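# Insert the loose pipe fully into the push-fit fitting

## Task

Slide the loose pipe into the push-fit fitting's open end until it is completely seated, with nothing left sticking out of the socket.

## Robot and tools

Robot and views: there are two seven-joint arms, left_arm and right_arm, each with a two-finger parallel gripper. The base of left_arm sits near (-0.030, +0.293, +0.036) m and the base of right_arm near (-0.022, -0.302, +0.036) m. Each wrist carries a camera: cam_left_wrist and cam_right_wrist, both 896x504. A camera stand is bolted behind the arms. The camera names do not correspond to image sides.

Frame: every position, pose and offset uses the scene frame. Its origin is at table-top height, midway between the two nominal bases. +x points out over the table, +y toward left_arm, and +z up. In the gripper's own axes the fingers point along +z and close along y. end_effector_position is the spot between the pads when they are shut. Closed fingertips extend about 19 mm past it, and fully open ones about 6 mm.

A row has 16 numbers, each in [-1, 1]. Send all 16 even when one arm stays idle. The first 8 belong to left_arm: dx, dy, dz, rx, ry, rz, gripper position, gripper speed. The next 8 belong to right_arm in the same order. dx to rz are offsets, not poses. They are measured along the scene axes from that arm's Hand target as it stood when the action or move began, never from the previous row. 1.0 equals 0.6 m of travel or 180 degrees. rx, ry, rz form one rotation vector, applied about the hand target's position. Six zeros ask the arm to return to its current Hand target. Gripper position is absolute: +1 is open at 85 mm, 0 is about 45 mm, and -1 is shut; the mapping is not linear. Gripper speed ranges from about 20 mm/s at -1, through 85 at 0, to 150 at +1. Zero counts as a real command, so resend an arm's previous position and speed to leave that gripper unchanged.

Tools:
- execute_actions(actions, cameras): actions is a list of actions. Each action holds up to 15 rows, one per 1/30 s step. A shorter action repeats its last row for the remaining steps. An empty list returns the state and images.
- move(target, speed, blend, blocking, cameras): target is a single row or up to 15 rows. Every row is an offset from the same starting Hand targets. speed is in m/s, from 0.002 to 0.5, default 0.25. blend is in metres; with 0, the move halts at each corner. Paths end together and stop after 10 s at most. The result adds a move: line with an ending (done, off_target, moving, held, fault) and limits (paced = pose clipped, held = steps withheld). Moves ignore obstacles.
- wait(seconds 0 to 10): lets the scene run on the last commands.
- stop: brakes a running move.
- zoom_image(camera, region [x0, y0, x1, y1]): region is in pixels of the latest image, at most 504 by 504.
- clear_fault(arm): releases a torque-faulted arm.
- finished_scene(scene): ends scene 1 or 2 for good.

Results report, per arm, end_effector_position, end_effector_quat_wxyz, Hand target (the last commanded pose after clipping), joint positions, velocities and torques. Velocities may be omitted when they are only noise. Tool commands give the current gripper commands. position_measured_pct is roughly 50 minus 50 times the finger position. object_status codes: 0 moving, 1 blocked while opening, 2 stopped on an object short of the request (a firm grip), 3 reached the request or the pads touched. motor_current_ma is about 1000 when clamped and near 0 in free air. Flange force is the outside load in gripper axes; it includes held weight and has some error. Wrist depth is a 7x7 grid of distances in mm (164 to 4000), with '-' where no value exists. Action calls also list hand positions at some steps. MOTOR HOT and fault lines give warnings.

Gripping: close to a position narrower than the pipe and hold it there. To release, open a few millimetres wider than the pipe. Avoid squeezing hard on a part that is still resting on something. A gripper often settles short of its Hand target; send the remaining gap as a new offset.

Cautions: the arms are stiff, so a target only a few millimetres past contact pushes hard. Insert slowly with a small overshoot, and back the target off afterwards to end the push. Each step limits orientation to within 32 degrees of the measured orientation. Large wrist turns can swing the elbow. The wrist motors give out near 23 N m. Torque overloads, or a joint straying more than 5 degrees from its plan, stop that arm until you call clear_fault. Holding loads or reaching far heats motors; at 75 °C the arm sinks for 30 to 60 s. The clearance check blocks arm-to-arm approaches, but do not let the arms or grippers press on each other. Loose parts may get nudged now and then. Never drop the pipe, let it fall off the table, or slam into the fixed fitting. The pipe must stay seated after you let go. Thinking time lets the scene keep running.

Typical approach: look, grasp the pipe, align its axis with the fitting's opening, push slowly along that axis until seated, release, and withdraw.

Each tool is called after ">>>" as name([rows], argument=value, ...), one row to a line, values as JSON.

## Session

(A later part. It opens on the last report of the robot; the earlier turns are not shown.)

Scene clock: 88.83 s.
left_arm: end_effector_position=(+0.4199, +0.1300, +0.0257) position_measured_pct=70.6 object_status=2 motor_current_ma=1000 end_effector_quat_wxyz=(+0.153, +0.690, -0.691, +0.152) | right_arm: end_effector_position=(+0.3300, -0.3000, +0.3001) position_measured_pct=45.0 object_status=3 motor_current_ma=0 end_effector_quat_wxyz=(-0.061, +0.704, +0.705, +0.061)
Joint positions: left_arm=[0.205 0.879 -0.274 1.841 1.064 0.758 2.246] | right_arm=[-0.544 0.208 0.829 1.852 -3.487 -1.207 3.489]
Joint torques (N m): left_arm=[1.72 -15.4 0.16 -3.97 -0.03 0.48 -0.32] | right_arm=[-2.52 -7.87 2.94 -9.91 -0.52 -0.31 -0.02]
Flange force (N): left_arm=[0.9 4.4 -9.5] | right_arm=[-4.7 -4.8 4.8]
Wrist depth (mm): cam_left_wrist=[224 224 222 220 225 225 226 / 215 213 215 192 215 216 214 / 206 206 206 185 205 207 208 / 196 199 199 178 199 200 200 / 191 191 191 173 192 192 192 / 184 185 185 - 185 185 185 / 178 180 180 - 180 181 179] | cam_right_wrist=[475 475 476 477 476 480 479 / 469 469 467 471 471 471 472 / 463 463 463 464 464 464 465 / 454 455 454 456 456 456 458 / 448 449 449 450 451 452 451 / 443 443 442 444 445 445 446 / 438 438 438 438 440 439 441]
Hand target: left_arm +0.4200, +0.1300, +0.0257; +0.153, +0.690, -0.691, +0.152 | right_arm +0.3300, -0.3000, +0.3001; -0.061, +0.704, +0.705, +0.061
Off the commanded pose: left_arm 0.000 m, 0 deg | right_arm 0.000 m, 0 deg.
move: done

>>> move(target=[0, 0, 0.0005, 0, 0, 0, -1.0, -1.0, 0, 0, 0, 0, 0, 0, 0.1, -0.6], speed=0.01)

>>> execute_actions([
  [[0,0,0,0,0,0,0.2,-0.8,0,0,0,0,0,0,0.1,-0.6]],
  [[0,0,0,0,0,0,0.2,-0.8,0,0,0,0,0,0,0.1,-0.6]],
], cameras=["all"])

Scene clock: 89.73 s.
left_arm: end_effector_position=(+0.4200, +0.1300, +0.0260) position_measured_pct=70.6 object_status=2 motor_current_ma=1000 end_effector_quat_wxyz=(+0.153, +0.690, -0.691, +0.152) | right_arm: end_effector_position=(+0.3300, -0.3000, +0.3001) position_measured_pct=45.0 object_status=3 motor_current_ma=0 end_effector_quat_wxyz=(-0.061, +0.704, +0.705, +0.061)
Joint positions: left_arm=[0.205 0.879 -0.274 1.841 1.064 0.759 2.247] | right_arm=[-0.544 0.208 0.829 1.852 -3.487 -1.207 3.489]
Joint torques (N m): left_arm=[1.48 -17.47 0.09 -4.14 0.03 1.04 -0.37] | right_arm=[-2.42 -7.93 2.9 -9.95 -0.54 -0.25 0.02]
Flange force (N): left_arm=[-0.3 3.4 -4.6] | right_arm=[-4.4 -5.0 4.6]
Wrist depth (mm): cam_left_wrist=[224 224 222 220 225 225 226 / 215 213 215 193 216 216 214 / 206 207 207 186 205 208 208 / 197 199 199 178 199 199 200 / 191 192 192 173 192 192 192 / 184 185 185 - 185 185 186 / 178 180 180 - 180 181 179] | cam_right_wrist=[475 475 476 477 477 476 479 / 468 470 469 471 473 470 472 / 461 462 464 464 465 465 466 / 454 455 454 456 456 458 457 / 448 450 450 450 450 452 451 / 442 443 443 443 446 445 446 / 437 439 438 439 440 439 440]
Hand target: left_arm +0.4200, +0.1300, +0.0260; +0.153, +0.690, -0.691, +0.152 | right_arm +0.3300, -0.3000, +0.3001; -0.061, +0.704, +0.705, +0.061
Off the commanded pose: left_arm 0.000 m, 0 deg | right_arm 0.000 m, 0 deg.
move: done

Scene clock: 90.93 s.
left_arm: end_effector_position=(+0.4200, +0.1300, +0.0260) position_measured_pct=39.8 object_status=3 motor_current_ma=0 end_effector_quat_wxyz=(+0.153, +0.690, -0.691, +0.152) | right_arm: end_effector_position=(+0.3300, -0.3000, +0.3001) position_measured_pct=45.0 object_status=3 motor_current_ma=0 end_effector_quat_wxyz=(-0.061, +0.704, +0.705, +0.061)
Joint positions: left_arm=[0.205 0.879 -0.274 1.841 1.064 0.759 2.247] | right_arm=[-0.544 0.208 0.829 1.852 -3.487 -1.207 3.489]
Joint torques (N m): left_arm=[1.51 -18.2 0.21 -4.65 0.22 1.16 -0.31] | right_arm=[-2.36 -7.95 2.94 -9.98 -0.52 -0.28 -0.03]
Wrist depth (mm): cam_left_wrist=[224 224 222 220 225 225 225 / 215 213 215 192 216 216 214 / 206 207 207 185 205 207 208 / 197 199 199 178 199 200 200 / 191 191 192 174 192 192 192 / 185 185 185 - 185 185 186 / 178 180 180 - 181 180 179] | cam_right_wrist=[474 475 476 475 476 477 478 / 468 470 469 469 471 472 473 / 463 462 462 465 463 466 468 / 453 455 455 458 457 457 459 / 449 449 449 452 449 450 452 / 441 443 444 445 445 444 445 / 439 437 436 437 437 440 440]
Hand target: left_arm +0.4200, +0.1300, +0.0260; +0.153, +0.690, -0.691, +0.152 | right_arm +0.3300, -0.3000, +0.3001; -0.061, +0.704, +0.705, +0.061
Off the commanded pose: left_arm 0.000 m, 0 deg | right_arm 0.000 m, 0 deg.
Step readings (end_effector_position of left_arm | right_arm):
0: (+0.4200, +0.1300, +0.0260) | (+0.3300, -0.3000, +0.3001)
1: (+0.4200, +0.1300, +0.0260) | (+0.3300, -0.3000, +0.3001)
2: (+0.4200, +0.1300, +0.0260) | (+0.3300, -0.3000, +0.3001)
4: (+0.4200, +0.1300, +0.0260) | (+0.3300, -0.3000, +0.3001)
8: (+0.4200, +0.1300, +0.0260) | (+0.3300, -0.3000, +0.3001)
15: (+0.4200, +0.1300, +0.0260) | (+0.3300, -0.3000, +0.3001)
16: (+0.4200, +0.1300, +0.0260) | (+0.3300, -0.3000, +0.3001)
17: (+0.4200, +0.1300, +0.0260) | (+0.3300, -0.3000, +0.3001)
19: (+0.4200, +0.1300, +0.0260) | (+0.3300, -0.3000, +0.3001)
23: (+0.4200, +0.1300, +0.0260) | (+0.3300, -0.3000, +0.3001)
30: (+0.4200, +0.1300, +0.0260) | (+0.3300, -0.3000, +0.3001)

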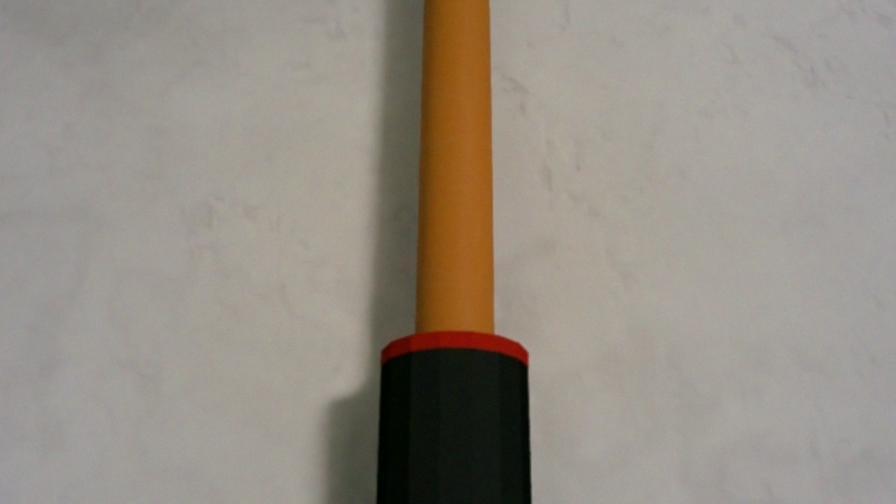

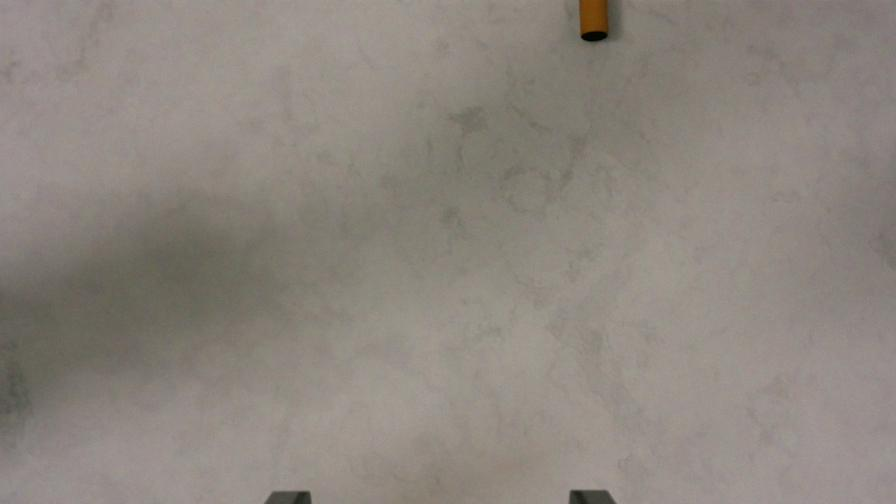

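>>> move([
  [0, 0.0845, 0.1813, 0, 0, 0, 0.2, -0.8, 0, 0, 0, 0, 0, 0, 0.1, -0.6],
  [-0.05, 0.13, 0.45, 0, 0, 0, 0.2, -0.8, 0, 0, 0, 0, 0, 0, 0.1, -0.6],
], speed=[0.1, 0.2], blend=[0.03, 0], cameras=["all"])

Scene clock: 93.80 s.
left_arm: end_effector_position=(+0.3900, +0.2080, +0.2960) position_measured_pct=39.8 object_status=3 motor_current_ma=0 end_effector_quat_wxyz=(+0.153, +0.690, -0.691, +0.152) | right_arm: end_effector_position=(+0.3300, -0.3000, +0.3001) position_measured_pct=45.0 object_status=3 motor_current_ma=0 end_effector_quat_wxyz=(-0.061, +0.704, +0.705, +0.061)
Joint positions: left_arm=[0.192 0.375 -0.487 1.675 0.61 1.322 2.644] | right_arm=[-0.544 0.208 0.829 1.852 -3.487 -1.207 3.489]
Joint torques (N m): left_arm=[1.56 -13.51 -0.2 -8.5 0.74 0.78 -0.36] | right_arm=[-2.35 -7.81 2.99 -9.87 -0.55 -0.24 0.03]
Flange force (N): left_arm=[-1.6 4.8 -0.7] | right_arm=[-4.0 -5.2 4.3]
Wrist depth (mm): cam_left_wrist=[559 560 560 561 561 560 560 / 537 531 536 531 537 536 538 / 514 514 515 511 512 515 516 / 494 495 496 496 494 496 496 / 481 482 482 477 482 482 484 / 464 464 460 461 465 465 465 / 447 447 444 440 448 449 449] | cam_right_wrist=[475 476 476 477 476 479 477 / 469 467 470 470 469 471 472 / 461 461 463 465 464 466 466 / 454 455 456 458 457 456 458 / 446 450 448 449 449 451 451 / 443 444 442 445 445 446 446 / 437 439 439 439 439 440 439]
Hand target: left_arm +0.3900, +0.2080, +0.2960; +0.153, +0.690, -0.691, +0.152 | right_arm +0.3300, -0.3000, +0.3001; -0.061, +0.704, +0.705, +0.061
Off the commanded pose: left_arm 0.000 m, 0 deg | right_arm 0.000 m, 0 deg.
move: done

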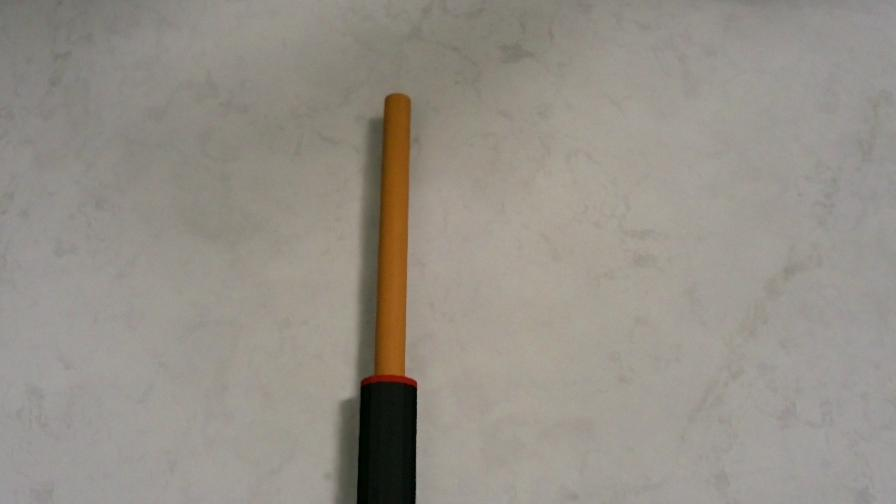

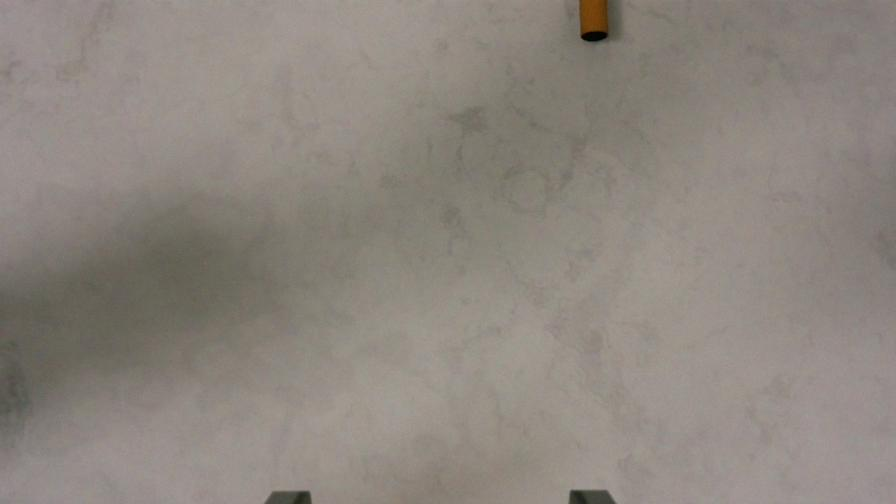

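>>> move(target=[-0.15, 0.1533, 0.04, 0, 0, 0, 0.2, -0.8, 0.18, 0.415, 0.151, -0.0526, 0.0045, 0.1539, 0.1, -0.6], speed=0.2, cameras=["all"])

Scene clock: 100.27 s.
left_arm: end_effector_position=(+0.3000, +0.3000, +0.3200) position_measured_pct=39.8 object_status=3 motor_current_ma=0 end_effector_quat_wxyz=(+0.153, +0.690, -0.691, +0.152) | right_arm: end_effector_position=(+0.4379, -0.0510, +0.3906) position_measured_pct=45.0 object_status=3 motor_current_ma=0 end_effector_quat_wxyz=(-0.021, +0.518, +0.855, -0.018)
Joint positions: left_arm=[0.033 0.211 -0.591 1.817 0.486 1.421 2.431] | right_arm=[-0.745 0.617 0.624 0.935 -3.497 -1.732 3.304]
Joint torques (N m): left_arm=[1.55 -9.66 0.1 -8.37 0.62 1.01 -0.32] | right_arm=[-2.45 -17.62 4.38 -10.12 -0.12 -0.15 0]
Flange force (N): left_arm=[-0.5 5.4 0.3] | right_arm=[-4.6 -8.4 5.8]
Wrist depth (mm): cam_left_wrist=[587 590 584 591 593 594 594 / 563 564 560 569 568 567 567 / 544 537 542 545 544 545 546 / 525 517 522 524 522 524 530 / 507 497 507 509 504 508 511 / 489 484 489 489 490 491 491 / 472 466 472 472 473 474 474] | cam_right_wrist=[543 542 535 535 530 526 522 / 545 540 534 533 530 527 525 / 546 539 535 535 531 528 522 / 544 541 536 533 533 526 524 / 547 539 536 533 528 527 522 / 540 540 535 533 531 528 524 / 540 538 537 530 530 527 519]
Hand target: left_arm +0.3000, +0.3000, +0.3200; +0.153, +0.690, -0.691, +0.152 | right_arm +0.4379, -0.0510, +0.3906; -0.021, +0.518, +0.855, -0.018
Off the commanded pose: left_arm 0.000 m, 0 deg | right_arm 0.000 m, 0 deg.
move: done

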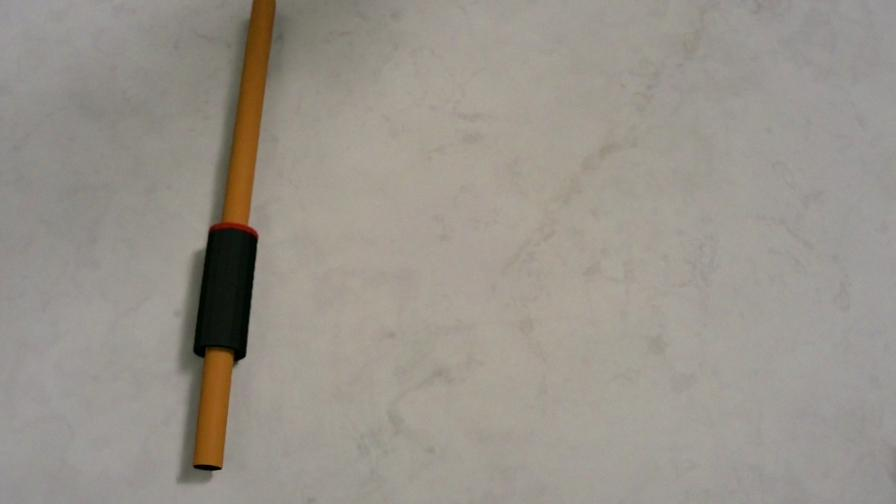

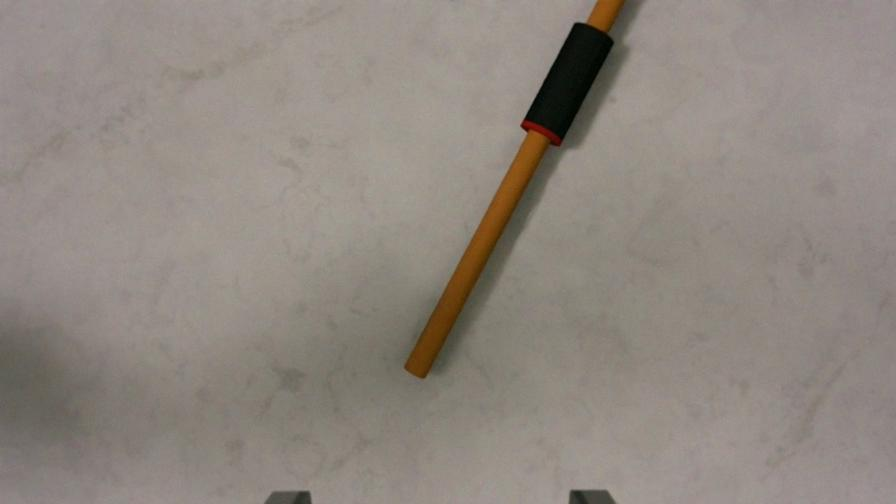

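>>> zoom_image(camera="cam_right_wrist", region=[390, 110, 670, 390])

>>> zoom_image(camera="cam_left_wrist", region=[130, 0, 350, 250])

>>> zoom_image(camera="cam_left_wrist", region=[130, 200, 350, 480])

Scaled by 1.800 from the camera's 896x504 image, which has a finer 1280x720 frame.

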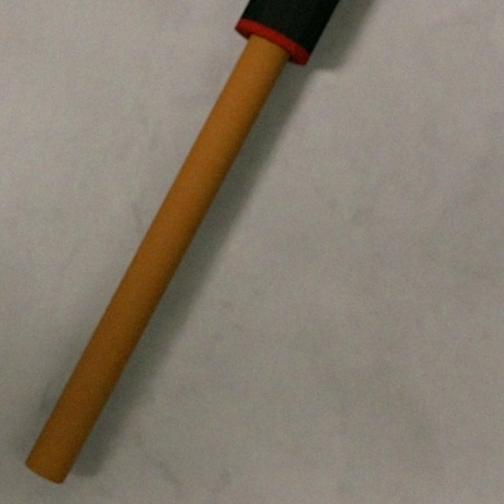

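Scaled by 2.016 from the camera's 896x504 image, which has a finer 1280x720 frame.

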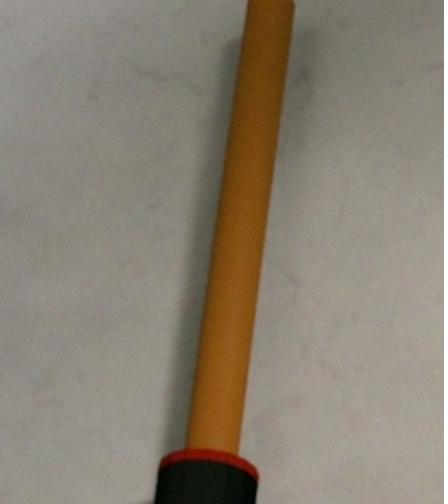

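Scaled by 1.800 from the camera's 896x504 image, which has a finer 1280x720 frame.

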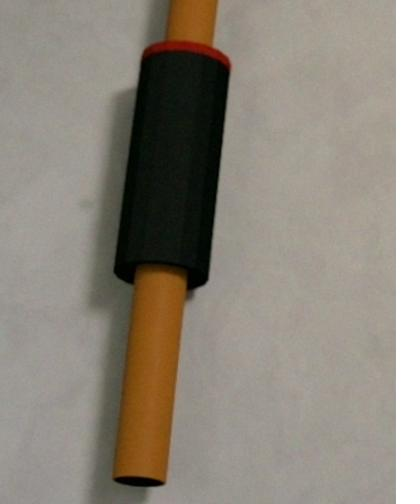

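>>> zoom_image(camera="cam_right_wrist", region=[500, 0, 660, 160])

>>> zoom_image(camera="cam_right_wrist", region=[380, 310, 480, 410])

Scaled by 3.150 from the camera's 896x504 image, which has a finer 1280x720 frame.

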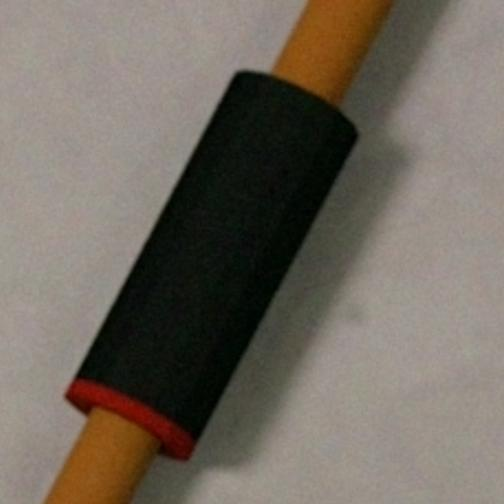

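Scaled by 5.040 from the camera's 896x504 image, which has a finer 1280x720 frame.

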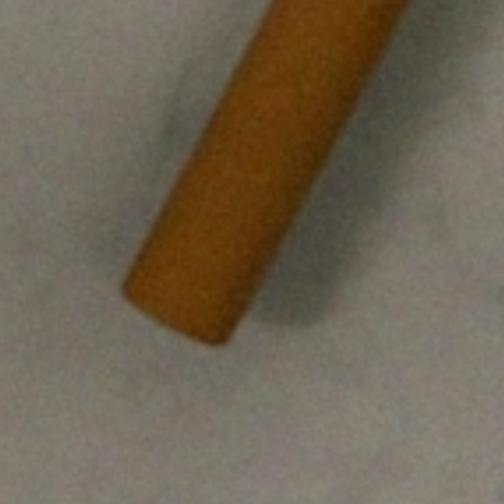

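>>> finished_scene(scene=1)

The scene is finished: the task was done.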